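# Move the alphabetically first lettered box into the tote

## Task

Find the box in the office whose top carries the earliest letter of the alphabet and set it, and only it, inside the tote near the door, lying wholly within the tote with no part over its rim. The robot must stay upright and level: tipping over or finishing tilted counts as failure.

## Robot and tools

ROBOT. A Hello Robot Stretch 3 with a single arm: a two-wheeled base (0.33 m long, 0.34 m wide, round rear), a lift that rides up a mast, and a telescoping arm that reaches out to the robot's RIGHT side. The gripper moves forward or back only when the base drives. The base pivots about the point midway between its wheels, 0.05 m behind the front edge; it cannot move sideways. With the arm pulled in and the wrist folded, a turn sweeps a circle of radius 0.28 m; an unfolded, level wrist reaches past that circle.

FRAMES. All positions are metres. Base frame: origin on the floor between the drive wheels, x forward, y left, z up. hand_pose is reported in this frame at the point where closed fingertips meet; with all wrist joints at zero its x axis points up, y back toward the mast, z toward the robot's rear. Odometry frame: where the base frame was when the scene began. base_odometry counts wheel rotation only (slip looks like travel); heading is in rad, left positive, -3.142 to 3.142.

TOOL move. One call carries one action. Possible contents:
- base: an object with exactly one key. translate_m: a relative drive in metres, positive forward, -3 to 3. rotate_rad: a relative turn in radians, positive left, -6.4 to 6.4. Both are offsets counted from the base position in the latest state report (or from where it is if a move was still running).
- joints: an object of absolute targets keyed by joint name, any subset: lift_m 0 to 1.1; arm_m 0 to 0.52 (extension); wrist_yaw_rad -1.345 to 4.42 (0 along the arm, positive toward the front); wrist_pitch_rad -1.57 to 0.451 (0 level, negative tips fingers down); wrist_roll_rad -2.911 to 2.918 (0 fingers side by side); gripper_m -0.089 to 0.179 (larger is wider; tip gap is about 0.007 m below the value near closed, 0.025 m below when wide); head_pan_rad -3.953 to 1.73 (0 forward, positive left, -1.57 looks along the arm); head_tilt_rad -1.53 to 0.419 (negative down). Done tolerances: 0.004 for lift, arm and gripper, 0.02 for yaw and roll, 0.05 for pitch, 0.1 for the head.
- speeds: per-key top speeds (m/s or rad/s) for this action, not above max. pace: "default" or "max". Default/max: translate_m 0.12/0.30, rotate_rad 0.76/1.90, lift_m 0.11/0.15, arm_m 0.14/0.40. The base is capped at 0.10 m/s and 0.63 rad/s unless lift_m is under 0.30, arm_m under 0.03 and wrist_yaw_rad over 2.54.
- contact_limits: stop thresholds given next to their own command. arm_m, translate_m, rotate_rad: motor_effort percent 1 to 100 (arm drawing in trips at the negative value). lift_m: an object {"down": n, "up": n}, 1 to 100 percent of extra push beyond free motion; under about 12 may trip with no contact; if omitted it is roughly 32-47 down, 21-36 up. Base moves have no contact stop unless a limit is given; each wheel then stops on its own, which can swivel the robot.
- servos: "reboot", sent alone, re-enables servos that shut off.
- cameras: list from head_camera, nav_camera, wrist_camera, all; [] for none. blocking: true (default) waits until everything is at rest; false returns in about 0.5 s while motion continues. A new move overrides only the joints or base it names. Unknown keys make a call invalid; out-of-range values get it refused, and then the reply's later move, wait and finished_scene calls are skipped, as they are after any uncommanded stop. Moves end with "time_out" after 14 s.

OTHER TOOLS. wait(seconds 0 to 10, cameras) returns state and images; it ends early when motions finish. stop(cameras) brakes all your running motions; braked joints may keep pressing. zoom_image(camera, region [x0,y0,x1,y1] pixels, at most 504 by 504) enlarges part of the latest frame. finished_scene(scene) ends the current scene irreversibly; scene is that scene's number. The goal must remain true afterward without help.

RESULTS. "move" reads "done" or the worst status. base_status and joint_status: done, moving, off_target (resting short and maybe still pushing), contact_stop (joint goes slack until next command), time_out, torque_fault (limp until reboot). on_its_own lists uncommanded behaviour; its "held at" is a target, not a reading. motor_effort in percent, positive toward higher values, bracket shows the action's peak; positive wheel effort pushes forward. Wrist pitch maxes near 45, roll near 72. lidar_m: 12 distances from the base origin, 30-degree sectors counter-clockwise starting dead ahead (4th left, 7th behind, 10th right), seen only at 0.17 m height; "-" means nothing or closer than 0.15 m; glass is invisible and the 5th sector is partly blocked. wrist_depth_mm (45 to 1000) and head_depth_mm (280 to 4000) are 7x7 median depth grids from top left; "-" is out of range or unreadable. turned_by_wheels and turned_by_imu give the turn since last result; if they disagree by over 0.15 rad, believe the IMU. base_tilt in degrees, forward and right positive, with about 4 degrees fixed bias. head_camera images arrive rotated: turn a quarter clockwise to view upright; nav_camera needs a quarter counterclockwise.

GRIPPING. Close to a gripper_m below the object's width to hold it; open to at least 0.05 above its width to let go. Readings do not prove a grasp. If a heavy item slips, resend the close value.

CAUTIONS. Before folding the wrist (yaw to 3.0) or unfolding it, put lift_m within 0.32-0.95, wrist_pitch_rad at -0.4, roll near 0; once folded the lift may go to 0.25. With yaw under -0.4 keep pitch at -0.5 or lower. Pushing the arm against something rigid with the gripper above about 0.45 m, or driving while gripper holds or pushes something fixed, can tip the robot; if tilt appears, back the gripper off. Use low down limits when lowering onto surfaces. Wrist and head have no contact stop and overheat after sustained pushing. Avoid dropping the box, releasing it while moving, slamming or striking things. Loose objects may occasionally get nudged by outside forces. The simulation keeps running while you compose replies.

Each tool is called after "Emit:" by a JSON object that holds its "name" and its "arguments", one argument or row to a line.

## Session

Emit:
{"name": "move", "arguments": {
  "joints": {"head_pan_rad": 0.4, "head_tilt_rad": -0.35},
  "cameras": ["nav_camera"]
}}

Emit:
{"name": "move", "arguments": {
  "joints": {"head_pan_rad": -0.9},
  "cameras": ["nav_camera"]
}}

Emit:
{"name": "move", "arguments": {
  "joints": {"head_pan_rad": -2.2},
  "cameras": ["nav_camera"]
}}

Emit:
{"name": "move", "arguments": {
  "joints": {"head_pan_rad": -3.6},
  "cameras": ["nav_camera"]
}}

Scene clock: 0.83 s.
move: done
base_odometry: x=+0.000 y=+0.000 heading=+0.000
turned_by_wheels: +0.000
turned_by_imu: +0.000
base_tilt: forward=+1.0 right=+0.0
lidar_m: 1.39 2.06 1.11 0.87 0.86 0.91 1.35 1.08 1.14 0.89 0.88 0.94
head_depth_mm: 1762 1864 2001 2126 2284 1897 1507 / 1773 1879 2009 2138 2266 1832 1520 / 1788 1880 2003 2141 2280 1828 1516 / 1781 1912 2018 2151 2277 1876 1492 / 1784 1913 2033 2166 2284 1856 1496 / 1831 1926 2047 2197 2330 1861 1492 / 1822 1963 2064 2207 2335 1844 1494
base_status: not commanded
joint_positions: lift_m=+0.410 arm_m=+0.002 wrist_yaw_rad=+2.888 wrist_pitch_rad=-0.323 wrist_roll_rad=+0.000 gripper_m=+0.037 head_pan_rad=+0.406 head_tilt_rad=-0.349
joint_status: all done
measured_speeds: all 0
motor_effort: left_wheel=-0.2(0.5) right_wheel=+2.4(2.4) lift_m=+26.1(26.5) arm_m=-10.1(10.3) wrist_yaw_rad=+1.1(1.3) wrist_pitch_rad=+2.6(3.1) wrist_roll_rad=+1.0(1.1) gripper_m=+0.9(1.0) head_pan_rad=+2.9(4.2) head_tilt_rad=-1.1(2.2)
hand_pose: x=+0.0377 y=+0.0812 z=+0.4448 quat_wxyz=(+0.201, +0.706, +0.025, +0.678) (m; base frame)
wrist_depth_mm: - 720 - - - - - / 133 738 - - - - - / 140 175 - - - - - / 149 167 - - - - - / 161 172 967 926 901 939 917 / 723 183 128 695 722 743 755 / 617 193 608 625 588 619 621
pictures: nav_camera (sideways)
Images, in order (width x height): nav_camera 672x504.

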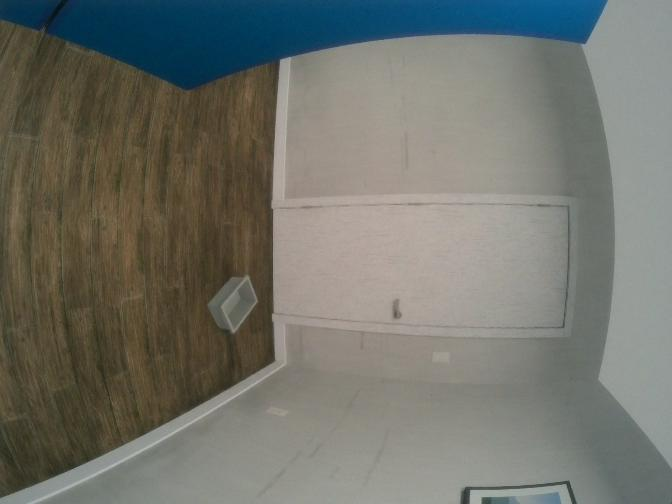

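Scene clock: 2.00 s.
move: done
base_odometry: x=+0.000 y=+0.000 heading=+0.000
turned_by_wheels: +0.000
turned_by_imu: +0.000
base_tilt: forward=+1.1 right=-0.1
lidar_m: 1.39 2.07 1.11 0.87 0.86 0.91 1.35 1.08 1.14 0.89 0.88 0.94
head_depth_mm: 710 746 789 840 895 961 1032 / 726 766 814 866 926 990 1068 / 745 787 842 895 956 1027 1108 / 765 812 866 926 989 1073 1160 / 786 836 894 953 1027 1110 1214 / 808 861 923 989 1065 1158 1259 / 815 888 955 1021 1099 1208 1310
base_status: not commanded
joint_positions: lift_m=+0.410 arm_m=+0.002 wrist_yaw_rad=+2.888 wrist_pitch_rad=-0.323 wrist_roll_rad=+0.000 gripper_m=+0.037 head_pan_rad=-0.922 head_tilt_rad=-0.349
joint_status: all done
measured_speeds: all 0
motor_effort: left_wheel=-0.3(0.4) right_wheel=+1.9(2.6) lift_m=+26.7(26.7) arm_m=-13.9(13.9) wrist_yaw_rad=+0.9(1.1) wrist_pitch_rad=+2.8(3.2) wrist_roll_rad=+0.8(1.1) gripper_m=+0.1(1.4) head_pan_rad=-1.2(4.8) head_tilt_rad=-1.5(3.6)
hand_pose: x=+0.0377 y=+0.0812 z=+0.4448 quat_wxyz=(+0.201, +0.706, +0.025, +0.678) (m; base frame)
wrist_depth_mm: - 709 - - - - - / 133 731 - - - - - / 140 175 - - - - - / 149 167 - - - - - / 160 172 961 926 929 938 914 / 714 182 127 685 708 758 737 / 629 193 618 619 593 630 615
pictures: nav_camera (sideways)
Images, in order (width x height): nav_camera 672x504.

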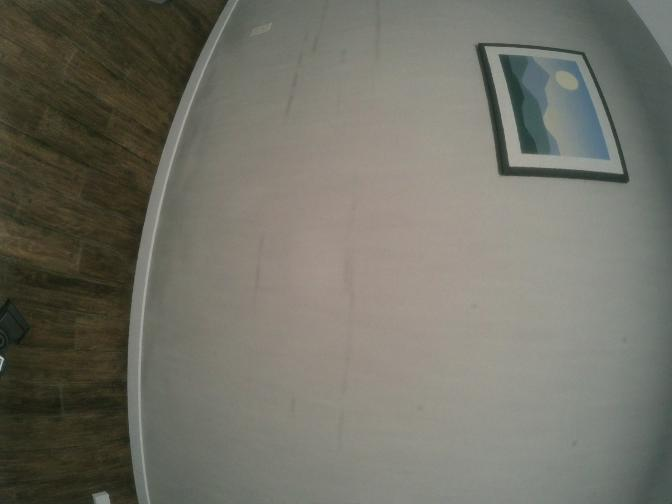

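Scene clock: 3.17 s.
move: done
base_odometry: x=+0.000 y=+0.000 heading=+0.000
turned_by_wheels: +0.000
turned_by_imu: +0.000
base_tilt: forward=+1.0 right=-0.1
lidar_m: 1.39 2.07 1.11 0.87 0.86 0.91 1.35 1.08 1.14 0.89 0.88 0.94
head_depth_mm: 1462 1540 1598 1029 1765 1702 1482 / 1528 1604 1665 1073 1905 1889 1501 / 1597 1701 1742 1186 1965 1818 1514 / 1458 1543 1610 1286 1857 1806 1498 / 1265 1336 1425 1455 1620 1697 1505 / 1124 1183 1243 1305 1385 1463 1461 / 1009 1050 1104 1157 1210 1286 1365
base_status: not commanded
joint_positions: lift_m=+0.410 arm_m=+0.002 wrist_yaw_rad=+2.888 wrist_pitch_rad=-0.323 wrist_roll_rad=+0.000 gripper_m=+0.037 head_pan_rad=-2.237 head_tilt_rad=-0.350
joint_status: all done
measured_speeds: all 0
motor_effort: left_wheel=-0.4(0.5) right_wheel=+2.0(2.4) lift_m=+27.0(27.0) arm_m=-16.5(16.6) wrist_yaw_rad=+0.8(1.4) wrist_pitch_rad=+2.7(3.1) wrist_roll_rad=+0.9(1.0) gripper_m=-0.3(1.1) head_pan_rad=+0.9(6.2) head_tilt_rad=-1.4(2.4)
hand_pose: x=+0.0377 y=+0.0812 z=+0.4448 quat_wxyz=(+0.201, +0.706, +0.025, +0.678) (m; base frame)
wrist_depth_mm: - 720 - - - - - / 133 738 - - - - - / 140 174 - - - - - / 149 167 - - - - - / 160 172 970 926 906 929 922 / 714 182 127 688 719 739 741 / 625 192 611 630 583 623 626
pictures: nav_camera (sideways)
Images, in order (width x height): nav_camera 672x504.

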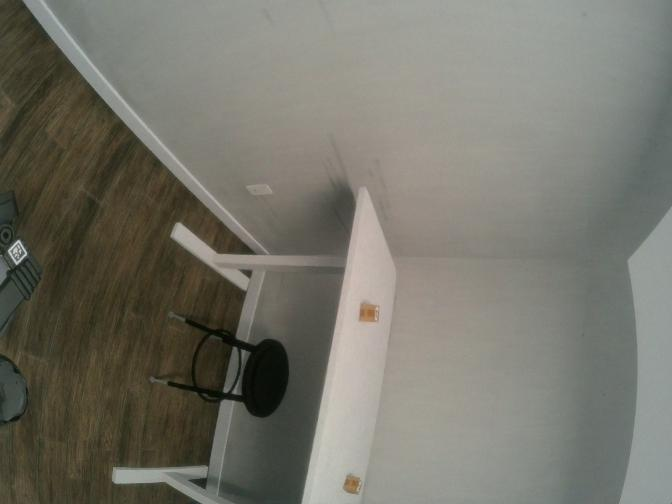

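Scene clock: 4.37 s.
move: done
base_odometry: x=+0.000 y=+0.000 heading=+0.000
turned_by_wheels: +0.000
turned_by_imu: +0.000
base_tilt: forward=+0.9 right=-0.1
lidar_m: 1.39 2.06 1.11 0.87 0.86 0.91 1.35 1.08 1.13 0.89 0.88 0.94
head_depth_mm: 777 805 852 890 936 996 1052 / 823 867 912 961 1019 1079 1154 / 885 933 987 1043 1111 1187 1271 / 965 1010 1074 1147 1228 1337 1410 / 1043 1101 1177 1255 1358 1468 1496 / 1139 1210 1305 1392 1543 1680 1498 / 1255 1346 1449 1250 1766 1797 1452
base_status: not commanded
joint_positions: lift_m=+0.410 arm_m=+0.002 wrist_yaw_rad=+2.888 wrist_pitch_rad=-0.323 wrist_roll_rad=+0.000 gripper_m=+0.037 head_pan_rad=-3.644 head_tilt_rad=-0.350
joint_status: all done
measured_speeds: all 0
motor_effort: left_wheel=-0.3(0.5) right_wheel=+1.7(2.5) lift_m=+27.2(27.2) arm_m=-20.4(20.4) wrist_yaw_rad=+1.0(1.4) wrist_pitch_rad=+2.7(3.1) wrist_roll_rad=+0.9(1.0) gripper_m=-0.4(1.2) head_pan_rad=+0.9(5.6) head_tilt_rad=-1.3(2.8)
hand_pose: x=+0.0377 y=+0.0812 z=+0.4448 quat_wxyz=(+0.201, +0.706, +0.025, +0.678) (m; base frame)
wrist_depth_mm: - 715 - - - - - / 133 743 - - - - - / 140 175 - - - - - / 150 168 - - - - - / 161 172 961 902 923 912 920 / 721 183 128 696 729 750 761 / 612 193 602 629 587 630 625
pictures: nav_camera (sideways)
Images, in order (width x height): nav_camera 672x504.

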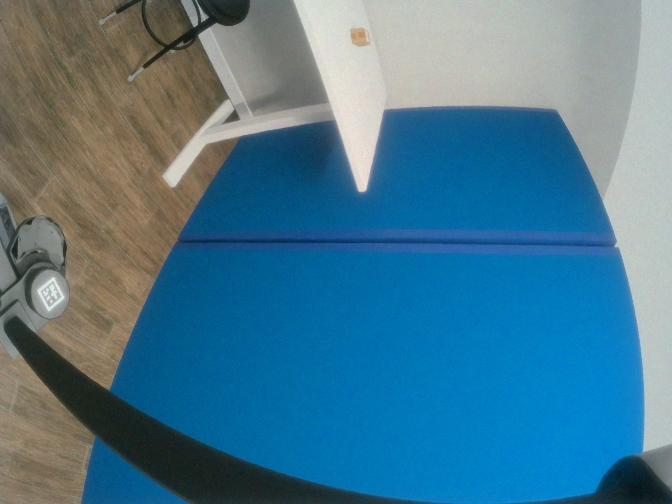

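Emit:
{"name": "move", "arguments": {
  "joints": {"head_pan_rad": -2.7, "head_tilt_rad": -0.35},
  "cameras": ["head_camera"]
}}

Scene clock: 23.97 s.
move: done
base_odometry: x=+0.000 y=+0.000 heading=+0.000
turned_by_wheels: +0.000
turned_by_imu: +0.001
base_tilt: forward=+1.0 right=-0.1
lidar_m: 1.39 2.07 1.11 0.87 0.86 0.91 1.36 1.08 1.14 0.89 0.88 0.94
head_depth_mm: 1425 1491 1564 1026 1808 1871 1516 / 1433 1511 1592 1100 1839 1877 1508 / 1440 1514 1600 1096 1467 1708 1504 / 1454 1541 1611 1094 1419 1807 1502 / 1467 1558 1642 1077 1887 1739 1463 / 1488 1575 1637 1075 1938 1858 1488 / 1488 1577 1675 1156 1915 1609 1499
base_status: not commanded
joint_positions: lift_m=+0.410 arm_m=+0.002 wrist_yaw_rad=+2.888 wrist_pitch_rad=-0.323 wrist_roll_rad=+0.000 gripper_m=+0.037 head_pan_rad=-2.679 head_tilt_rad=-0.350
joint_status: all done
measured_speeds: all 0
motor_effort: left_wheel=-0.3(0.4) right_wheel=+1.9(2.5) lift_m=+27.9(28.1) arm_m=-23.1(23.7) wrist_yaw_rad=+0.7(1.4) wrist_pitch_rad=+2.9(3.1) wrist_roll_rad=+0.8(1.2) gripper_m=+0.0(1.3) head_pan_rad=+0.4(5.6) head_tilt_rad=-1.9(4.6)
hand_pose: x=+0.0377 y=+0.0812 z=+0.4448 quat_wxyz=(+0.201, +0.706, +0.025, +0.678) (m; base frame)
wrist_depth_mm: - 716 - - - - - / 132 742 - - - - - / 140 174 - - - - - / 149 167 - - - - - / 160 172 969 923 925 933 933 / 724 183 128 692 713 742 748 / 621 194 610 628 583 632 638
pictures: head_camera (sideways)
Images, in order (width x height): head_camera 896x504.

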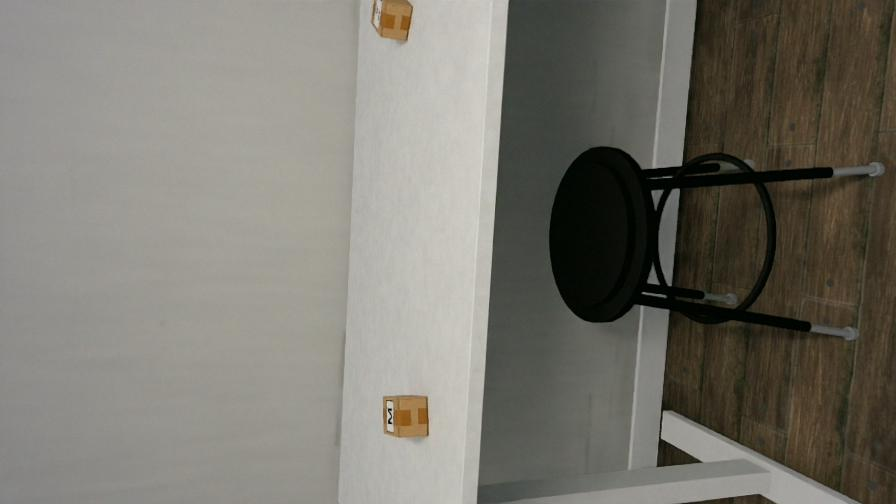

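Emit:
{"name": "zoom_image", "arguments": {
  "camera": "head_camera",
  "region": [370, 385, 440, 445]
}}

Emit:
{"name": "zoom_image", "arguments": {
  "camera": "head_camera",
  "region": [360, 0, 430, 50]
}}

Scaled by 7.200 from the camera's 896x504 image, which has a finer 1280x720 frame.

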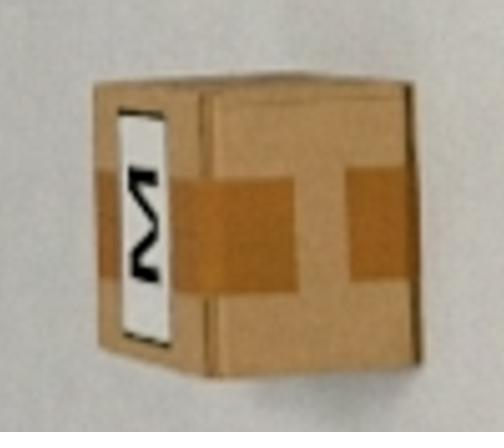

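Scaled by 7.200 from the camera's 896x504 image, which has a finer 1280x720 frame.

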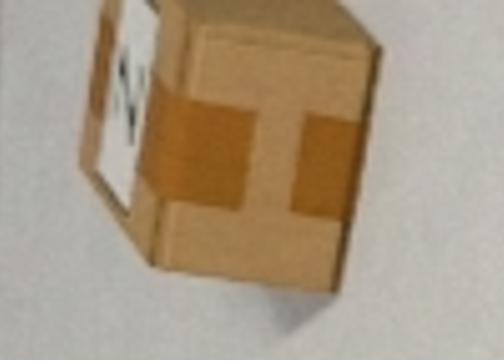

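Emit:
{"name": "move", "arguments": {
  "joints": {"head_pan_rad": -3.0, "head_tilt_rad": -0.3},
  "cameras": ["head_camera"]
}}

Scene clock: 35.43 s.
move: done
base_odometry: x=+0.000 y=+0.000 heading=+0.000
turned_by_wheels: +0.000
turned_by_imu: +0.001
base_tilt: forward=+0.8 right=-0.1
lidar_m: 1.39 2.07 1.11 0.87 0.86 0.91 1.35 1.08 1.14 0.89 0.88 0.94
head_depth_mm: 1527 1544 1572 1281 1629 1651 1569 / 1553 1644 1742 1174 1815 1782 1537 / 1530 1610 1720 1166 1937 1987 1575 / 1495 1592 1660 1166 1892 1950 1570 / 1464 1548 1631 1140 1838 1888 1567 / 1425 1509 1596 1136 1447 1563 1504 / 1408 1464 1552 1123 1449 1267 1507
base_status: not commanded
joint_positions: lift_m=+0.410 arm_m=+0.002 wrist_yaw_rad=+2.888 wrist_pitch_rad=-0.323 wrist_roll_rad=+0.000 gripper_m=+0.037 head_pan_rad=-3.007 head_tilt_rad=-0.306
joint_status: all done
measured_speeds: all 0
motor_effort: left_wheel=-0.1(0.4) right_wheel=+2.1(2.3) lift_m=+28.6(28.8) arm_m=-23.3(23.4) wrist_yaw_rad=+0.7(1.2) wrist_pitch_rad=+3.0(3.0) wrist_roll_rad=+0.8(1.1) gripper_m=+0.0(1.0) head_pan_rad=-2.8(4.9) head_tilt_rad=+4.5(5.3)
hand_pose: x=+0.0377 y=+0.0812 z=+0.4448 quat_wxyz=(+0.201, +0.706, +0.025, +0.678) (m; base frame)
wrist_depth_mm: - 708 - - - - - / 133 746 - - - - - / 140 174 - - - - - / 149 167 - - - - - / 160 171 955 930 920 904 910 / 715 183 128 692 708 753 744 / 618 193 604 629 592 633 618
pictures: head_camera (sideways)
Images, in order (width x height): head_camera 896x504.

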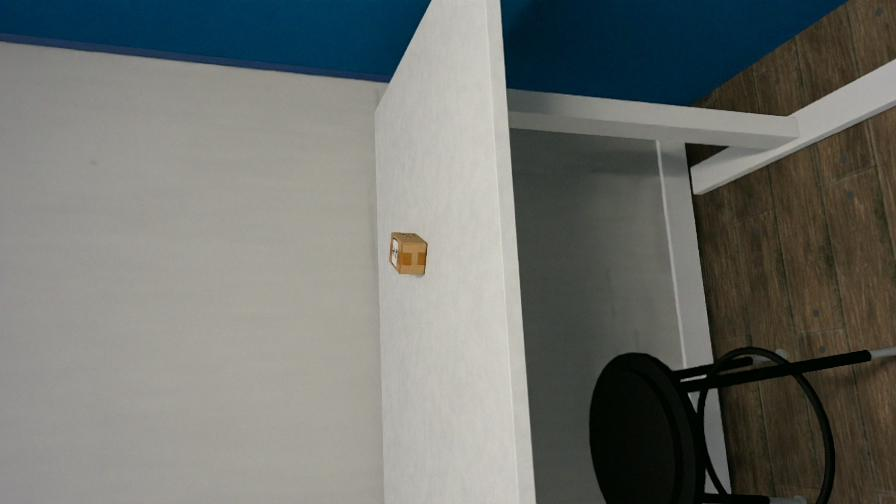

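Emit:
{"name": "zoom_image", "arguments": {
  "camera": "head_camera",
  "region": [380, 225, 435, 285]
}}

Scaled by 8.400 from the camera's 896x504 image, which has a finer 1280x720 frame.

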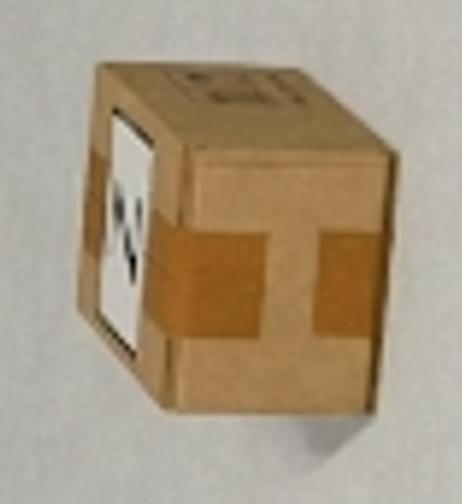

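Emit:
{"name": "move", "arguments": {
  "base": {"rotate_rad": 0.623},
  "joints": {"lift_m": 0.285, "head_pan_rad": 1.0, "head_tilt_rad": -0.35},
  "pace": "max",
  "cameras": []
}}

Emit:
{"name": "move", "arguments": {
  "base": {"translate_m": 1.53},
  "pace": "max",
  "cameras": ["nav_camera"]
}}

Scene clock: 67.03 s.
move: done
base_odometry: x=+0.000 y=+0.000 heading=+0.623
turned_by_wheels: +0.623
turned_by_imu: +0.621
base_tilt: forward=+1.0 right=+0.0
lidar_m: 2.07 1.03 0.86 0.85 0.95 1.08 1.08 1.06 0.88 0.88 0.98 1.58
head_depth_mm: 819 872 939 1016 1098 1198 1327 / 796 849 908 977 1061 1154 1259 / 773 818 877 944 1014 1106 1209 / 748 796 848 911 980 1061 1160 / 738 785 836 887 951 1028 1112 / 708 753 797 850 913 982 1067 / 691 731 773 824 880 944 1022
base_status: done
joint_positions: lift_m=+0.285 arm_m=+0.002 wrist_yaw_rad=+2.888 wrist_pitch_rad=-0.324 wrist_roll_rad=+0.000 gripper_m=+0.037 head_pan_rad=+1.016 head_tilt_rad=-0.349
joint_status: all done
measured_speeds: translate_m=+0.000 rotate_rad=+0.000 lift_m=+0.000 arm_m=+0.000 wrist_yaw_rad=+0.000 wrist_pitch_rad=+0.000 wrist_roll_rad=+0.000 head_pan_rad=-0.024 head_tilt_rad=+0.000
motor_effort: left_wheel=-8.9(15.6) right_wheel=+8.5(13.8) lift_m=+23.6(25.2) arm_m=-21.6(23.4) wrist_yaw_rad=+0.8(1.2) wrist_pitch_rad=+3.0(3.4) wrist_roll_rad=+0.8(1.1) gripper_m=-0.6(1.3) head_pan_rad=-2.0(5.0) head_tilt_rad=-1.4(5.2)
hand_pose: x=+0.0376 y=+0.0810 z=+0.3193 quat_wxyz=(+0.202, +0.706, +0.025, +0.678) (m; base frame)
wrist_depth_mm: - 139 - 794 809 - - / 133 - - 853 844 - - / 141 155 - 907 911 - - / 149 164 889 883 927 946 959 / 167 172 764 712 725 720 722 / 555 183 128 532 145 579 586 / 486 193 470 484 472 484 483
pictures: none
No camera images: "cameras" was empty.

Scene clock: 73.53 s.
move: done
base_odometry: x=+1.243 y=+0.892 heading=+0.623
turned_by_wheels: +0.000
turned_by_imu: -0.001
base_tilt: forward=+0.9 right=-0.2
lidar_m: 0.57 0.67 1.07 0.83 0.74 1.01 2.58 1.41 1.17 1.16 0.70 0.58
head_depth_mm: 886 908 933 959 991 1014 1047 / 1044 1073 1112 1153 1189 1235 1280 / 1272 1318 1375 1438 1502 1570 1462 / 1603 1654 1749 1929 2047 1841 1497 / 2199 2429 2653 2868 2477 1862 1492 / 3135 3309 3526 3637 2469 1844 1497 / 3010 3181 3403 3508 2438 1849 1498
base_status: done
joint_positions: lift_m=+0.285 arm_m=+0.002 wrist_yaw_rad=+2.888 wrist_pitch_rad=-0.324 wrist_roll_rad=+0.000 gripper_m=+0.037 head_pan_rad=+1.000 head_tilt_rad=-0.350
joint_status: not commanded
measured_speeds: all 0
motor_effort: left_wheel=+4.4(12.9) right_wheel=+3.0(15.0) lift_m=+28.6(30.1) arm_m=-16.9(22.0) wrist_yaw_rad=+0.8(1.5) wrist_pitch_rad=+2.9(3.6) wrist_roll_rad=+1.0(1.1) gripper_m=-0.1(1.6) head_pan_rad=-3.0(4.8) head_tilt_rad=-1.7(3.1)
hand_pose: x=+0.0376 y=+0.0810 z=+0.3193 quat_wxyz=(+0.202, +0.706, +0.025, +0.678) (m; base frame)
wrist_depth_mm: - 151 - - - - - / 133 148 - - - - - / 140 154 - - - - - / 149 165 912 922 938 929 - / 163 172 746 714 714 715 - / 556 182 128 538 146 586 578 / 482 194 475 480 470 492 490
pictures: nav_camera (sideways)
Images, in order (width x height): nav_camera 672x504.

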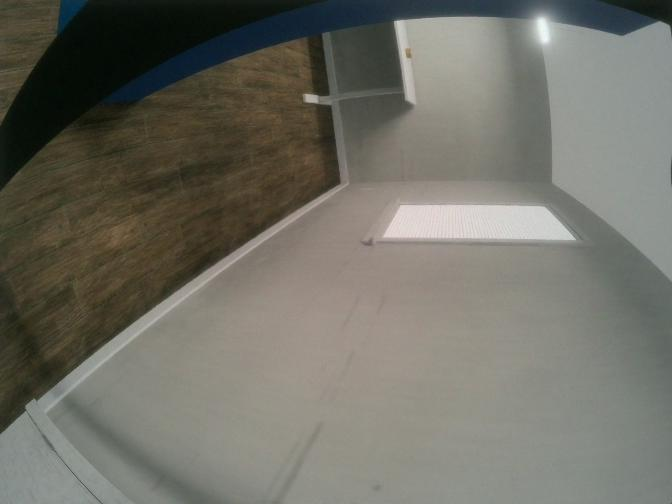

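Emit:
{"name": "move", "arguments": {
  "base": {"rotate_rad": 1.374},
  "pace": "max",
  "cameras": []
}}

Emit:
{"name": "move", "arguments": {
  "base": {"translate_m": 1.35},
  "joints": {"head_pan_rad": 0.8, "head_tilt_rad": -0.3},
  "pace": "max",
  "cameras": ["nav_camera"]
}}

Scene clock: 79.40 s.
move: done
base_odometry: x=+1.243 y=+0.892 heading=+1.996
turned_by_wheels: +1.374
turned_by_imu: +1.369
base_tilt: forward=+0.9 right=-0.1
lidar_m: 2.15 0.67 0.79 2.04 1.69 1.22 1.17 0.84 0.61 0.57 0.62 0.84
head_depth_mm: 635 657 682 712 740 774 809 / 709 739 770 804 849 890 939 / 807 846 885 931 988 1038 1110 / 934 990 1045 1111 1183 1273 1375 / 1110 1185 1264 1365 1485 1622 1493 / 1374 1478 1614 1780 1994 1863 1495 / 1775 1983 2246 2535 2435 1867 1491
base_status: done
joint_positions: lift_m=+0.285 arm_m=+0.002 wrist_yaw_rad=+2.888 wrist_pitch_rad=-0.324 wrist_roll_rad=+0.000 gripper_m=+0.037 head_pan_rad=+1.000 head_tilt_rad=-0.351
joint_status: not commanded
measured_speeds: all 0
motor_effort: left_wheel=-6.6(17.2) right_wheel=+8.1(16.6) lift_m=+22.9(25.5) arm_m=-22.9(23.4) wrist_yaw_rad=+0.3(1.2) wrist_pitch_rad=+3.1(3.4) wrist_roll_rad=+0.8(1.1) gripper_m=+1.0(1.2) head_pan_rad=-3.1(3.8) head_tilt_rad=-0.2(2.5)
hand_pose: x=+0.0376 y=+0.0810 z=+0.3193 quat_wxyz=(+0.202, +0.706, +0.025, +0.678) (m; base frame)
wrist_depth_mm: - - - - - - 499 / 133 - - - - - 526 / 140 - - - - - 574 / 149 169 937 950 931 642 - / 167 172 749 714 726 683 674 / 551 183 128 529 146 580 577 / 481 193 469 487 474 489 483
pictures: none
No camera images: "cameras" was empty.

Scene clock: 85.30 s.
move: done
base_odometry: x=+0.686 y=+2.122 heading=+1.996
turned_by_wheels: +0.000
turned_by_imu: -0.001
base_tilt: forward=+1.1 right=+0.0
lidar_m: 1.84 2.32 2.99 1.37 0.51 0.54 2.45 0.83 0.60 0.57 0.59 0.79
head_depth_mm: 2256 2349 2369 2502 2595 1992 1600 / 2479 2554 2537 2832 2723 2003 1575 / 2681 2780 2791 2963 2635 1997 1569 / 2965 3113 3259 3439 2700 1972 1571 / 3347 3523 3676 3791 2705 1974 1578 / 3209 3381 3603 3692 2689 1976 1552 / 3027 3137 3289 3419 2661 1954 1564
base_status: done
joint_positions: lift_m=+0.285 arm_m=+0.002 wrist_yaw_rad=+2.888 wrist_pitch_rad=-0.324 wrist_roll_rad=+0.000 gripper_m=+0.037 head_pan_rad=+0.800 head_tilt_rad=-0.300
joint_status: all done
measured_speeds: all 0
motor_effort: left_wheel=+0.2(14.0) right_wheel=+5.1(15.4) lift_m=+22.2(23.2) arm_m=-21.5(23.3) wrist_yaw_rad=+0.8(1.3) wrist_pitch_rad=+3.0(3.5) wrist_roll_rad=+0.7(1.1) gripper_m=+0.5(1.3) head_pan_rad=+3.6(4.2) head_tilt_rad=+3.4(5.9)
hand_pose: x=+0.0376 y=+0.0810 z=+0.3193 quat_wxyz=(+0.202, +0.706, +0.025, +0.678) (m; base frame)
wrist_depth_mm: - - - - - - - / 133 - - - - - - / 140 - - - - - - / 149 168 940 952 952 941 950 / 161 172 760 714 731 715 734 / 517 183 128 544 145 583 588 / 471 193 476 489 475 490 492
pictures: nav_camera (sideways)
Images, in order (width x height): nav_camera 672x504.

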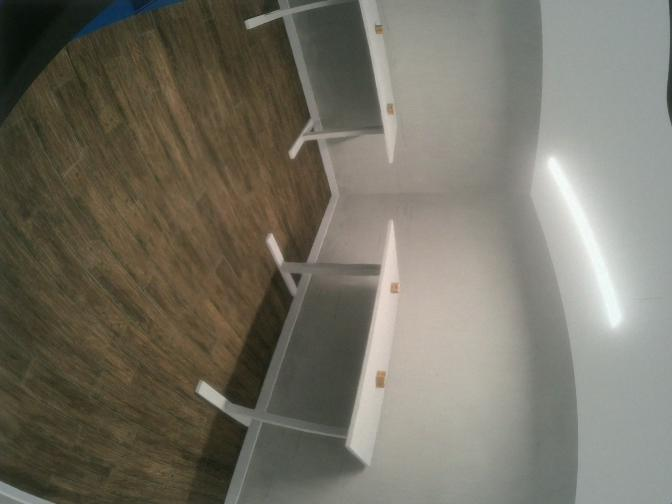

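Emit:
{"name": "move", "arguments": {
  "base": {"rotate_rad": 1.065},
  "joints": {"head_pan_rad": -1.48, "head_tilt_rad": -0.3},
  "pace": "max",
  "cameras": []
}}

Emit:
{"name": "move", "arguments": {
  "base": {"translate_m": 1.03},
  "pace": "max",
  "cameras": ["head_camera"]
}}

Emit:
{"name": "move", "arguments": {
  "joints": {"head_pan_rad": -0.84},
  "cameras": ["head_camera"]
}}

Scene clock: 100.13 s.
move: done
base_odometry: x=+0.686 y=+2.122 heading=+3.061
turned_by_wheels: +1.065
turned_by_imu: +1.061
base_tilt: forward=+1.0 right=-0.2
lidar_m: 3.00 1.32 0.51 0.55 2.36 0.82 0.59 0.57 0.59 0.79 1.84 2.33
head_depth_mm: 759 777 795 818 847 852 899 / 875 901 923 952 969 1036 1070 / 1029 1066 1101 1142 1172 1250 1315 / 1264 1321 1375 1441 1525 1601 1528 / 1644 1718 1822 1934 2074 1912 1581 / 1989 2074 2210 2306 2427 1972 1565 / 1921 2024 2117 2226 2343 1985 1570
base_status: done
joint_positions: lift_m=+0.285 arm_m=+0.002 wrist_yaw_rad=+2.888 wrist_pitch_rad=-0.324 wrist_roll_rad=+0.000 gripper_m=+0.037 head_pan_rad=-1.496 head_tilt_rad=-0.300
joint_status: all done
measured_speeds: translate_m=+0.000 rotate_rad=+0.000 lift_m=+0.000 arm_m=+0.000 wrist_yaw_rad=+0.000 wrist_pitch_rad=+0.000 wrist_roll_rad=+0.000 head_pan_rad=+0.024 head_tilt_rad=+0.000
motor_effort: left_wheel=-7.0(18.1) right_wheel=+8.9(16.1) lift_m=+26.9(27.5) arm_m=-22.8(23.8) wrist_yaw_rad=+1.0(1.1) wrist_pitch_rad=+3.1(3.5) wrist_roll_rad=+0.7(1.1) gripper_m=+0.2(1.3) head_pan_rad=+3.4(5.0) head_tilt_rad=+1.9(5.5)
hand_pose: x=+0.0376 y=+0.0810 z=+0.3193 quat_wxyz=(+0.202, +0.706, +0.025, +0.678) (m; base frame)
wrist_depth_mm: - - - 509 - - - / 133 - - 542 - - - / 141 - - - - - - / 149 169 871 - 862 928 951 / 166 172 764 158 713 714 711 / 559 182 128 538 146 575 587 / 482 193 473 481 467 486 491
pictures: none
No camera images: "cameras" was empty.

Scene clock: 104.93 s.
move: done
base_odometry: x=-0.341 y=+2.205 heading=+3.060
turned_by_wheels: +0.000
turned_by_imu: +0.000
base_tilt: forward=+1.0 right=-0.2
lidar_m: 1.98 2.31 1.58 0.93 1.30 0.95 1.51 1.44 1.49 1.35 1.73 1.49
head_depth_mm: 1821 1933 2049 2167 2263 2024 1578 / 1764 1859 1981 2114 2284 2004 1583 / 1689 1792 1900 1949 2115 2008 1571 / 1614 1702 1800 1276 2045 1908 1546 / 1571 1657 1730 1172 1938 1903 1567 / 1514 1583 1680 1161 1874 1924 1569 / 1466 1532 1597 1146 1803 1853 1562
base_status: done
joint_positions: lift_m=+0.285 arm_m=+0.002 wrist_yaw_rad=+2.888 wrist_pitch_rad=-0.324 wrist_roll_rad=+0.000 gripper_m=+0.037 head_pan_rad=-1.480 head_tilt_rad=-0.300
joint_status: not commanded
measured_speeds: all 0
motor_effort: left_wheel=-3.4(12.5) right_wheel=+7.6(21.2) lift_m=+26.8(30.6) arm_m=-18.7(22.9) wrist_yaw_rad=+1.2(1.2) wrist_pitch_rad=+3.2(3.4) wrist_roll_rad=+0.8(1.1) gripper_m=-0.1(1.2) head_pan_rad=+3.7(4.6) head_tilt_rad=+1.5(3.1)
hand_pose: x=+0.0376 y=+0.0810 z=+0.3193 quat_wxyz=(+0.202, +0.706, +0.025, +0.678) (m; base frame)
wrist_depth_mm: - - - - - - - / 133 - - - - - - / 140 - - - - - - / 150 166 933 921 935 925 947 / 164 171 749 725 719 715 713 / 552 182 128 537 146 585 585 / 484 193 471 481 473 492 494
pictures: head_camera (sideways)
Images, in order (width x height): head_camera 896x504.

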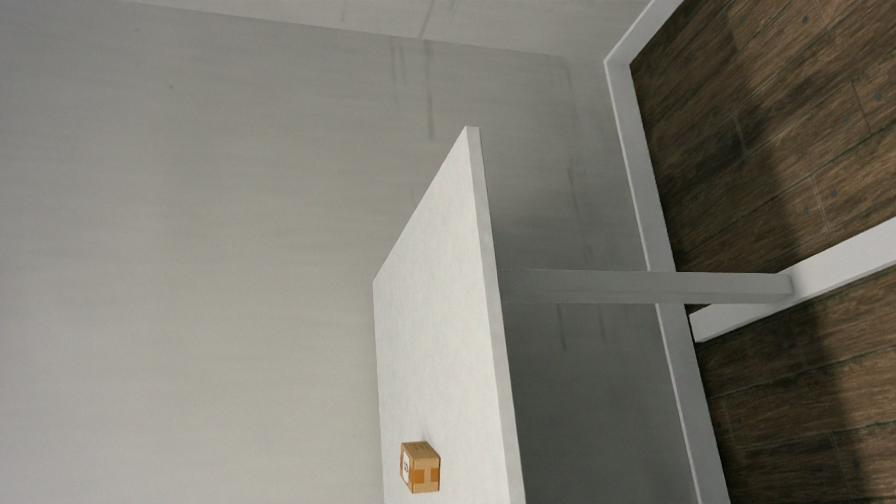

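Scene clock: 105.87 s.
move: done
base_odometry: x=-0.341 y=+2.205 heading=+3.060
turned_by_wheels: +0.000
turned_by_imu: +0.000
base_tilt: forward=+1.0 right=-0.3
lidar_m: 1.99 2.31 1.58 0.93 1.30 0.96 1.51 1.44 1.49 1.35 1.72 1.48
head_depth_mm: 1452 1520 1596 1178 1772 1860 1586 / 1482 1541 1619 1189 1822 1895 1575 / 1524 1601 1679 1187 1886 1936 1578 / 1566 1640 1725 1178 1950 1969 1574 / 1581 1685 1752 1264 2003 1993 1574 / 1622 1710 1845 1259 2040 1757 1560 / 1686 1766 1887 1362 2129 1923 1515
base_status: not commanded
joint_positions: lift_m=+0.285 arm_m=+0.002 wrist_yaw_rad=+2.888 wrist_pitch_rad=-0.324 wrist_roll_rad=+0.000 gripper_m=+0.037 head_pan_rad=-0.824 head_tilt_rad=-0.300
joint_status: all done
measured_speeds: all 0
motor_effort: left_wheel=-3.3(3.7) right_wheel=+7.9(8.0) lift_m=+23.8(26.9) arm_m=-18.0(19.0) wrist_yaw_rad=+0.9(1.1) wrist_pitch_rad=+3.2(3.3) wrist_roll_rad=+0.9(1.2) gripper_m=-0.8(1.1) head_pan_rad=+0.4(4.2) head_tilt_rad=+1.7(2.3)
hand_pose: x=+0.0376 y=+0.0810 z=+0.3193 quat_wxyz=(+0.202, +0.706, +0.025, +0.678) (m; base frame)
wrist_depth_mm: - - - - - - - / 133 - - - - - - / 141 - - - - - - / 150 166 933 946 932 964 949 / 165 172 750 712 723 717 721 / 557 183 127 536 145 581 583 / 477 192 479 490 475 489 492
pictures: head_camera (sideways)
Images, in order (width x height): head_camera 896x504.

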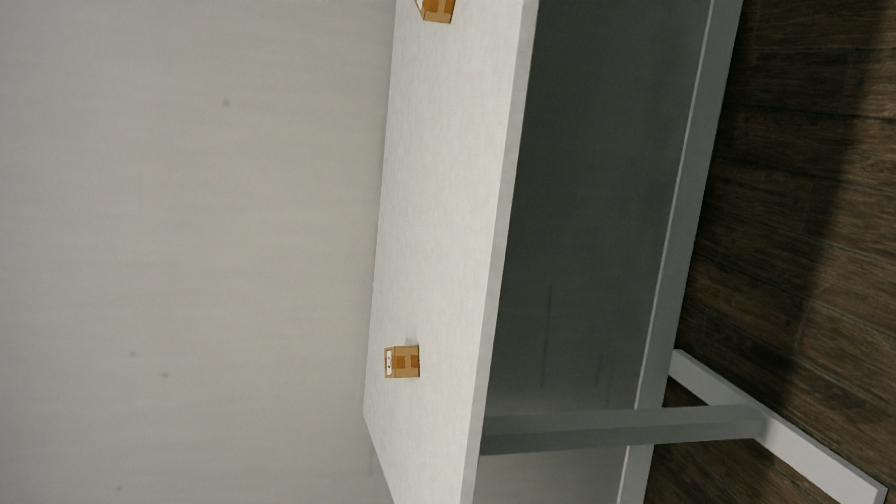

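Emit:
{"name": "zoom_image", "arguments": {
  "camera": "head_camera",
  "region": [375, 335, 430, 390]
}}

Emit:
{"name": "move", "arguments": {
  "joints": {"head_pan_rad": -1.2, "head_tilt_rad": -0.3},
  "cameras": ["head_camera"]
}}

Scaled by 9.164 from the camera's 896x504 image, which has a finer 1280x720 frame.

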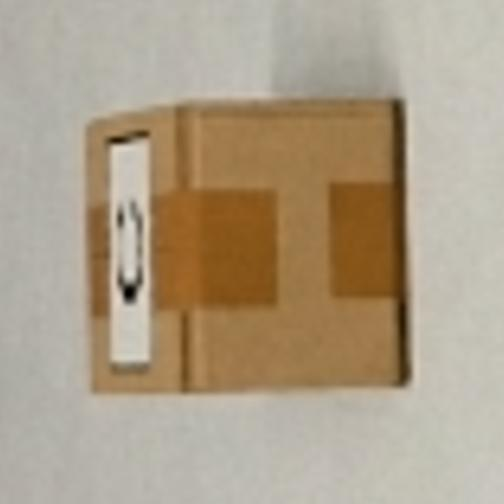

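Scene clock: 109.20 s.
move: done
base_odometry: x=-0.341 y=+2.205 heading=+3.060
turned_by_wheels: +0.000
turned_by_imu: +0.001
base_tilt: forward=+0.9 right=-0.1
lidar_m: 1.98 2.31 1.57 0.93 1.30 0.96 1.51 1.44 1.49 1.35 1.73 1.49
head_depth_mm: 1570 1644 1739 1205 1975 1991 1598 / 1556 1623 1708 1198 1467 1797 1540 / 1526 1612 1700 1184 1918 1973 1576 / 1510 1589 1674 1178 1885 1977 1569 / 1493 1586 1655 1162 1882 1922 1568 / 1480 1555 1620 1160 1835 1900 1554 / 1462 1544 1619 1148 1818 1911 1551
base_status: not commanded
joint_positions: lift_m=+0.285 arm_m=+0.002 wrist_yaw_rad=+2.888 wrist_pitch_rad=-0.324 wrist_roll_rad=+0.000 gripper_m=+0.037 head_pan_rad=-1.208 head_tilt_rad=-0.300
joint_status: all done
measured_speeds: all 0
motor_effort: left_wheel=-3.5(3.8) right_wheel=+7.6(8.2) lift_m=+20.3(20.9) arm_m=-15.3(16.4) wrist_yaw_rad=+1.0(1.3) wrist_pitch_rad=+3.1(3.2) wrist_roll_rad=+0.8(1.1) gripper_m=-0.9(0.9) head_pan_rad=-2.5(5.5) head_tilt_rad=+0.6(2.1)
hand_pose: x=+0.0376 y=+0.0810 z=+0.3193 quat_wxyz=(+0.202, +0.706, +0.025, +0.678) (m; base frame)
wrist_depth_mm: - - - - - - - / 133 - - - - - - / 140 - - - - - - / 150 165 927 927 928 923 944 / 165 171 745 713 727 725 723 / 552 183 128 535 146 581 583 / 484 194 474 486 468 480 487
pictures: head_camera (sideways)
Images, in order (width x height): head_camera 896x504.

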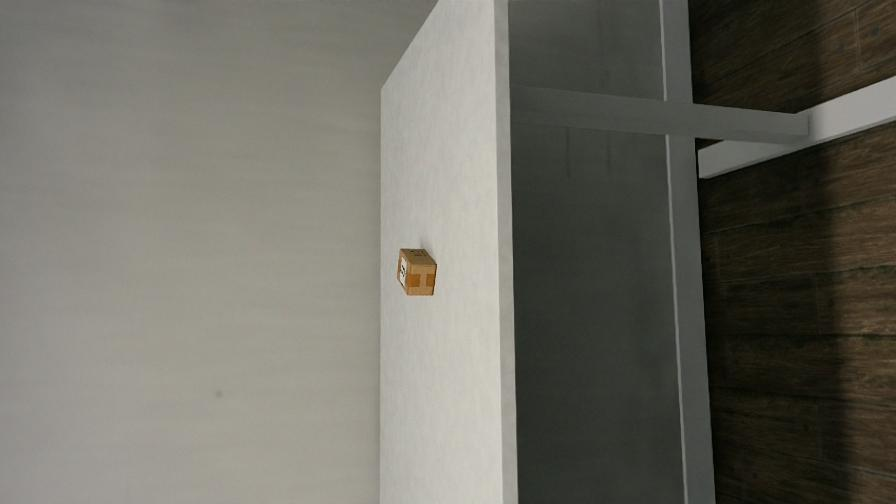

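Emit:
{"name": "zoom_image", "arguments": {
  "camera": "head_camera",
  "region": [390, 242, 445, 302]
}}

Scaled by 8.400 from the camera's 896x504 image, which has a finer 1280x720 frame.

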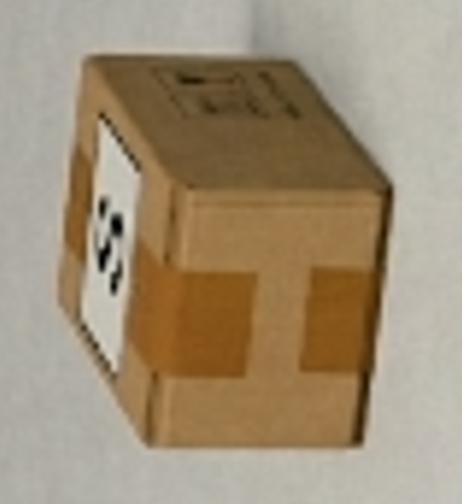

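Emit:
{"name": "move", "arguments": {
  "base": {"rotate_rad": -1.468},
  "joints": {"head_pan_rad": 0.4, "head_tilt_rad": -0.4},
  "pace": "max",
  "cameras": []
}}

Emit:
{"name": "move", "arguments": {
  "base": {"translate_m": 0.38},
  "pace": "max",
  "cameras": ["head_camera"]
}}

Scene clock: 126.20 s.
move: done
base_odometry: x=-0.341 y=+2.205 heading=+1.593
turned_by_wheels: -1.468
turned_by_imu: -1.461
base_tilt: forward=+1.0 right=-0.2
lidar_m: 1.35 1.73 1.49 1.99 1.91 1.58 0.93 1.27 0.96 1.46 1.44 1.54
head_depth_mm: 1447 1546 1562 1102 1906 1622 1452 / 1461 1559 1559 1097 1971 1759 1438 / 1464 1565 1546 1820 1997 1759 1436 / 1477 1575 1529 1827 1964 1781 1433 / 1475 1594 1510 1850 2023 1767 1442 / 1498 1605 1514 1867 2009 1761 1440 / 1509 1604 1500 1848 2010 1749 1440
base_status: done
joint_positions: lift_m=+0.285 arm_m=+0.002 wrist_yaw_rad=+2.888 wrist_pitch_rad=-0.324 wrist_roll_rad=+0.000 gripper_m=+0.037 head_pan_rad=+0.416 head_tilt_rad=-0.400
joint_status: all done
measured_speeds: translate_m=+0.000 rotate_rad=+0.000 lift_m=+0.000 arm_m=+0.000 wrist_yaw_rad=+0.000 wrist_pitch_rad=+0.000 wrist_roll_rad=+0.000 head_pan_rad=-0.024 head_tilt_rad=+0.000
motor_effort: left_wheel=+9.5(17.9) right_wheel=-8.0(15.8) lift_m=+24.2(24.3) arm_m=-23.1(23.7) wrist_yaw_rad=+0.5(1.2) wrist_pitch_rad=+3.0(3.3) wrist_roll_rad=+0.9(1.2) gripper_m=+0.0(1.2) head_pan_rad=-2.2(5.4) head_tilt_rad=-2.4(3.8)
hand_pose: x=+0.0376 y=+0.0810 z=+0.3193 quat_wxyz=(+0.202, +0.706, +0.025, +0.678) (m; base frame)
wrist_depth_mm: - - - - - - - / 133 - - - - - - / 140 - - - - - - / 149 169 935 934 928 935 958 / 166 171 758 715 712 720 720 / 555 182 128 541 146 582 594 / 486 192 462 487 472 487 490
pictures: none
No camera images: "cameras" was empty.

Scene clock: 128.77 s.
move: done
base_odometry: x=-0.349 y=+2.585 heading=+1.593
turned_by_wheels: +0.000
turned_by_imu: +0.000
base_tilt: forward=+0.8 right=-0.1
lidar_m: 0.97 1.38 1.30 2.05 2.09 1.91 1.30 1.22 1.67 1.31 1.29 1.38
head_depth_mm: 1159 1236 1297 895 685 1175 1399 / 1161 1242 1299 892 684 1680 1372 / 1169 1246 1305 889 716 1666 1444 / 1175 1255 1315 880 711 1703 1442 / 1171 1257 1329 880 708 1696 1428 / 1182 1259 1324 872 706 1701 1428 / 1193 1273 1344 869 703 1698 1438
base_status: done
joint_positions: lift_m=+0.285 arm_m=+0.002 wrist_yaw_rad=+2.888 wrist_pitch_rad=-0.324 wrist_roll_rad=+0.000 gripper_m=+0.037 head_pan_rad=+0.401 head_tilt_rad=-0.400
joint_status: not commanded
measured_speeds: all 0
motor_effort: left_wheel=+11.3(20.5) right_wheel=-3.5(7.5) lift_m=+28.1(28.6) arm_m=-22.3(23.5) wrist_yaw_rad=+0.7(1.2) wrist_pitch_rad=+2.9(3.4) wrist_roll_rad=+0.9(1.1) gripper_m=+0.2(1.1) head_pan_rad=-2.9(4.6) head_tilt_rad=-0.8(2.5)
hand_pose: x=+0.0376 y=+0.0810 z=+0.3193 quat_wxyz=(+0.202, +0.706, +0.025, +0.678) (m; base frame)
wrist_depth_mm: - - - - - - - / 133 - - - - - - / 140 - - - - - - / 149 169 945 959 919 943 935 / 167 172 741 702 720 719 724 / 555 184 128 538 145 579 576 / 488 193 473 490 474 481 488
pictures: head_camera (sideways)
Images, in order (width x height): head_camera 896x504.

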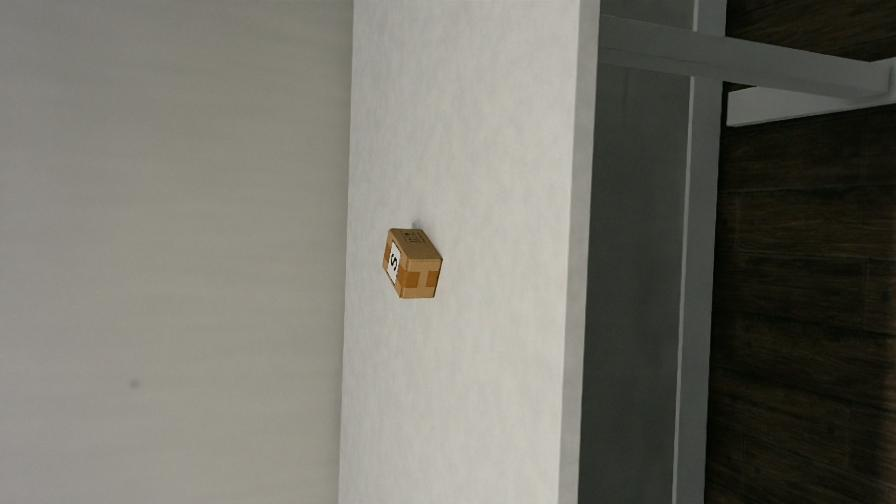

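Emit:
{"name": "move", "arguments": {
  "joints": {"head_pan_rad": 1.0, "head_tilt_rad": -0.4},
  "cameras": ["head_camera", "nav_camera"]
}}

Scene clock: 150.70 s.
move: done
base_odometry: x=-0.349 y=+2.585 heading=+1.593
turned_by_wheels: +0.000
turned_by_imu: +0.001
base_tilt: forward=+0.8 right=+0.0
lidar_m: 0.97 1.38 1.31 2.05 2.09 1.91 1.31 1.22 1.67 1.31 1.29 1.38
head_depth_mm: 1223 1288 1338 897 689 1638 1440 / 1295 1368 1411 897 1641 1723 1443 / 1389 1457 1493 888 1786 1773 1443 / 1471 1582 1544 883 1948 1777 1424 / 1596 1701 1525 941 2038 1648 1444 / 1710 1865 1936 1070 2274 1755 1435 / 1852 2016 2172 2418 2284 1737 1438
base_status: not commanded
joint_positions: lift_m=+0.285 arm_m=+0.002 wrist_yaw_rad=+2.888 wrist_pitch_rad=-0.324 wrist_roll_rad=+0.000 gripper_m=+0.037 head_pan_rad=+1.007 head_tilt_rad=-0.400
joint_status: all done
measured_speeds: all 0
motor_effort: left_wheel=+11.4(11.5) right_wheel=-3.7(3.7) lift_m=+30.3(30.6) arm_m=-20.8(21.6) wrist_yaw_rad=+1.0(1.2) wrist_pitch_rad=+3.1(3.4) wrist_roll_rad=+0.8(1.1) gripper_m=+0.8(1.2) head_pan_rad=+2.7(5.4) head_tilt_rad=-1.7(2.1)
hand_pose: x=+0.0376 y=+0.0810 z=+0.3193 quat_wxyz=(+0.202, +0.706, +0.025, +0.678) (m; base frame)
wrist_depth_mm: - - - - - - - / 133 - - - - - - / 140 - - - - - - / 150 169 946 936 944 957 937 / 167 172 742 725 712 724 713 / 553 182 128 548 145 580 577 / 488 192 471 481 475 481 483
pictures: head_camera (sideways), nav_camera (sideways)
Images, in order (width x height): head_camera 896x504, nav_camera 672x504.

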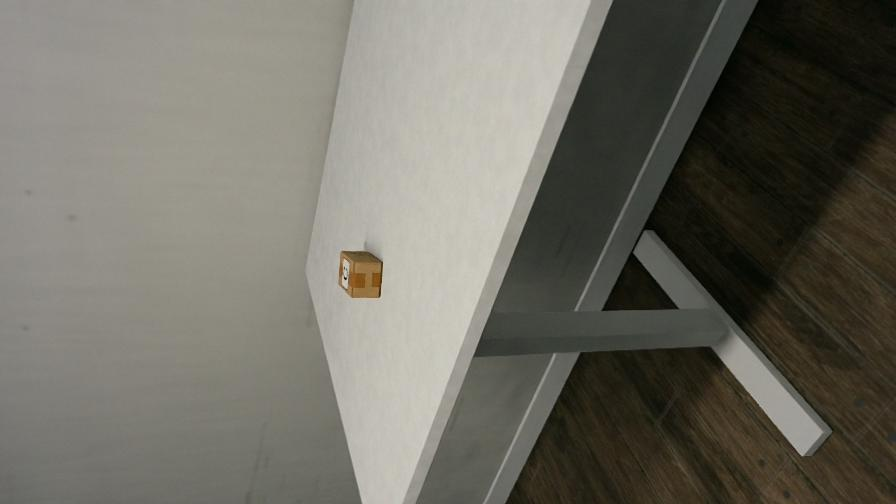

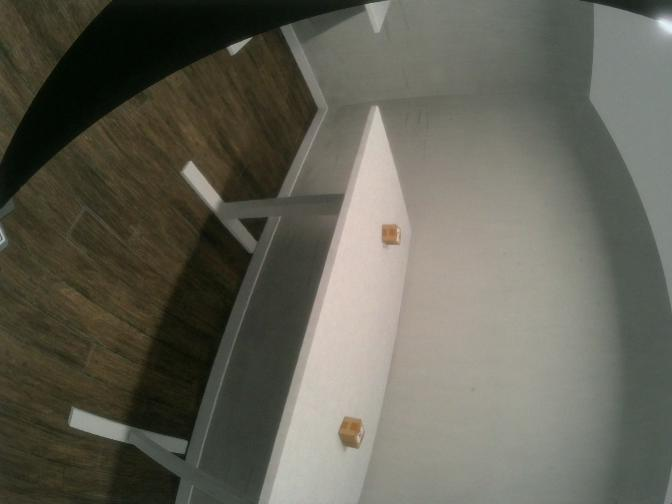

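Emit:
{"name": "zoom_image", "arguments": {
  "camera": "head_camera",
  "region": [310, 230, 410, 310]
}}

Scaled by 5.040 from the camera's 896x504 image, which has a finer 1280x720 frame.

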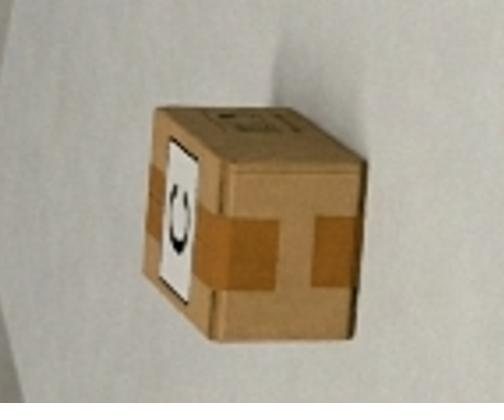

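Emit:
{"name": "zoom_image", "arguments": {
  "camera": "head_camera",
  "region": [334, 252, 364, 298]
}}

Emit:
{"name": "zoom_image", "arguments": {
  "camera": "nav_camera",
  "region": [375, 215, 410, 250]
}}

Scaled by 10.957 from the camera's 896x504 image, which has a finer 1280x720 frame.

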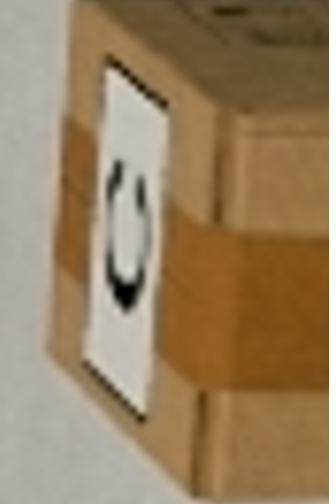

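Scaled by 14.400 from the camera's 672x504 image, which has a finer 792x594 frame.

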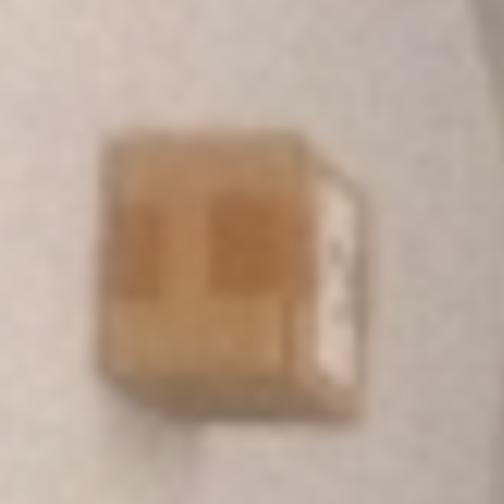

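Emit:
{"name": "move", "arguments": {
  "base": {"rotate_rad": 2.363},
  "pace": "max",
  "joints": {"head_pan_rad": 0.0, "head_tilt_rad": -0.35},
  "cameras": []
}}

Emit:
{"name": "move", "arguments": {
  "base": {"translate_m": 1.15},
  "pace": "max",
  "cameras": ["head_camera", "nav_camera"]
}}

Scene clock: 180.33 s.
move: done
base_odometry: x=-0.349 y=+2.585 heading=-2.327
turned_by_wheels: +2.363
turned_by_imu: +2.353
base_tilt: forward=+1.0 right=-0.1
lidar_m: 2.17 1.31 1.31 1.22 1.43 1.29 1.29 1.54 0.97 1.39 1.30 2.05
head_depth_mm: 2083 2189 2223 2447 2494 1885 1500 / 2147 2261 2270 2551 2445 1885 1502 / 2235 2361 2438 2721 2455 1873 1501 / 2313 2437 2526 2788 2386 1872 1501 / 2384 2536 2599 2876 2458 1826 1489 / 2445 2540 2688 2500 2320 1847 1501 / 1645 1711 1809 1951 2083 1854 1492
base_status: done
joint_positions: lift_m=+0.285 arm_m=+0.002 wrist_yaw_rad=+2.888 wrist_pitch_rad=-0.324 wrist_roll_rad=+0.000 gripper_m=+0.037 head_pan_rad=-0.007 head_tilt_rad=-0.351
joint_status: all done
measured_speeds: all 0
motor_effort: left_wheel=-8.7(16.4) right_wheel=+9.8(18.6) lift_m=+26.5(30.5) arm_m=-23.0(23.9) wrist_yaw_rad=+0.9(1.3) wrist_pitch_rad=+3.0(3.5) wrist_roll_rad=+0.8(1.2) gripper_m=-1.0(1.4) head_pan_rad=+2.9(6.2) head_tilt_rad=+2.8(6.4)
hand_pose: x=+0.0376 y=+0.0810 z=+0.3193 quat_wxyz=(+0.202, +0.706, +0.025, +0.678) (m; base frame)
wrist_depth_mm: - - - - - - - / 132 - - - - - - / 140 - - - - - - / 149 169 940 935 931 932 930 / 166 172 746 721 715 719 715 / 561 182 128 533 146 577 581 / 484 194 470 492 474 493 486
pictures: none
No camera images: "cameras" was empty.

Scene clock: 185.53 s.
move: done
base_odometry: x=-1.139 y=+1.749 heading=-2.327
turned_by_wheels: +0.000
turned_by_imu: +0.000
base_tilt: forward=+1.0 right=-0.3
lidar_m: 1.03 0.90 0.95 0.91 1.53 2.36 2.38 1.90 1.33 1.77 1.19 1.40
head_depth_mm: 1167 1218 1282 1154 773 651 1522 / 1203 1266 1336 1146 772 1631 1518 / 1244 1318 1391 1138 768 1701 1508 / 1301 1369 1464 1142 766 1764 1498 / 1348 1427 1516 1135 797 1270 1369 / 1331 1449 1521 1582 831 1753 1500 / 1370 1515 1561 1725 876 1740 1455
base_status: done
joint_positions: lift_m=+0.285 arm_m=+0.002 wrist_yaw_rad=+2.888 wrist_pitch_rad=-0.324 wrist_roll_rad=+0.000 gripper_m=+0.037 head_pan_rad=+0.000 head_tilt_rad=-0.349
joint_status: not commanded
measured_speeds: all 0
motor_effort: left_wheel=+2.6(12.2) right_wheel=+5.2(20.8) lift_m=+23.7(26.7) arm_m=-20.0(23.4) wrist_yaw_rad=+0.6(1.4) wrist_pitch_rad=+2.7(3.4) wrist_roll_rad=+0.9(1.1) gripper_m=-0.2(1.3) head_pan_rad=+3.2(4.1) head_tilt_rad=+2.5(4.9)
hand_pose: x=+0.0376 y=+0.0810 z=+0.3193 quat_wxyz=(+0.202, +0.706, +0.025, +0.678) (m; base frame)
wrist_depth_mm: - 152 - - - - - / 133 162 - - - - - / 140 172 - - - - - / 149 166 879 877 887 862 849 / 167 171 769 705 721 720 727 / 558 183 128 546 145 598 585 / 484 193 466 487 469 484 490
pictures: head_camera (sideways), nav_camera (sideways)
Images, in order (width x height): head_camera 896x504, nav_camera 672x504.

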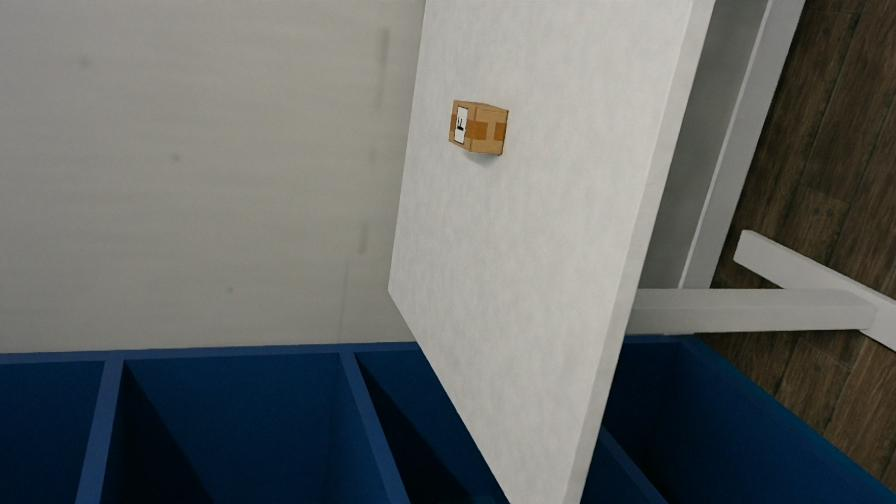

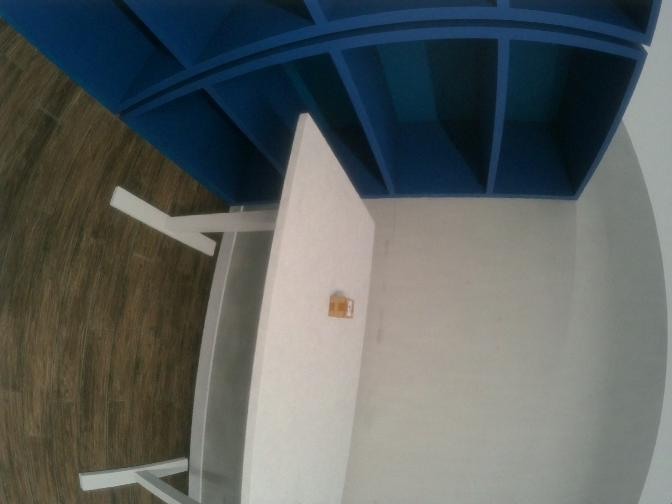

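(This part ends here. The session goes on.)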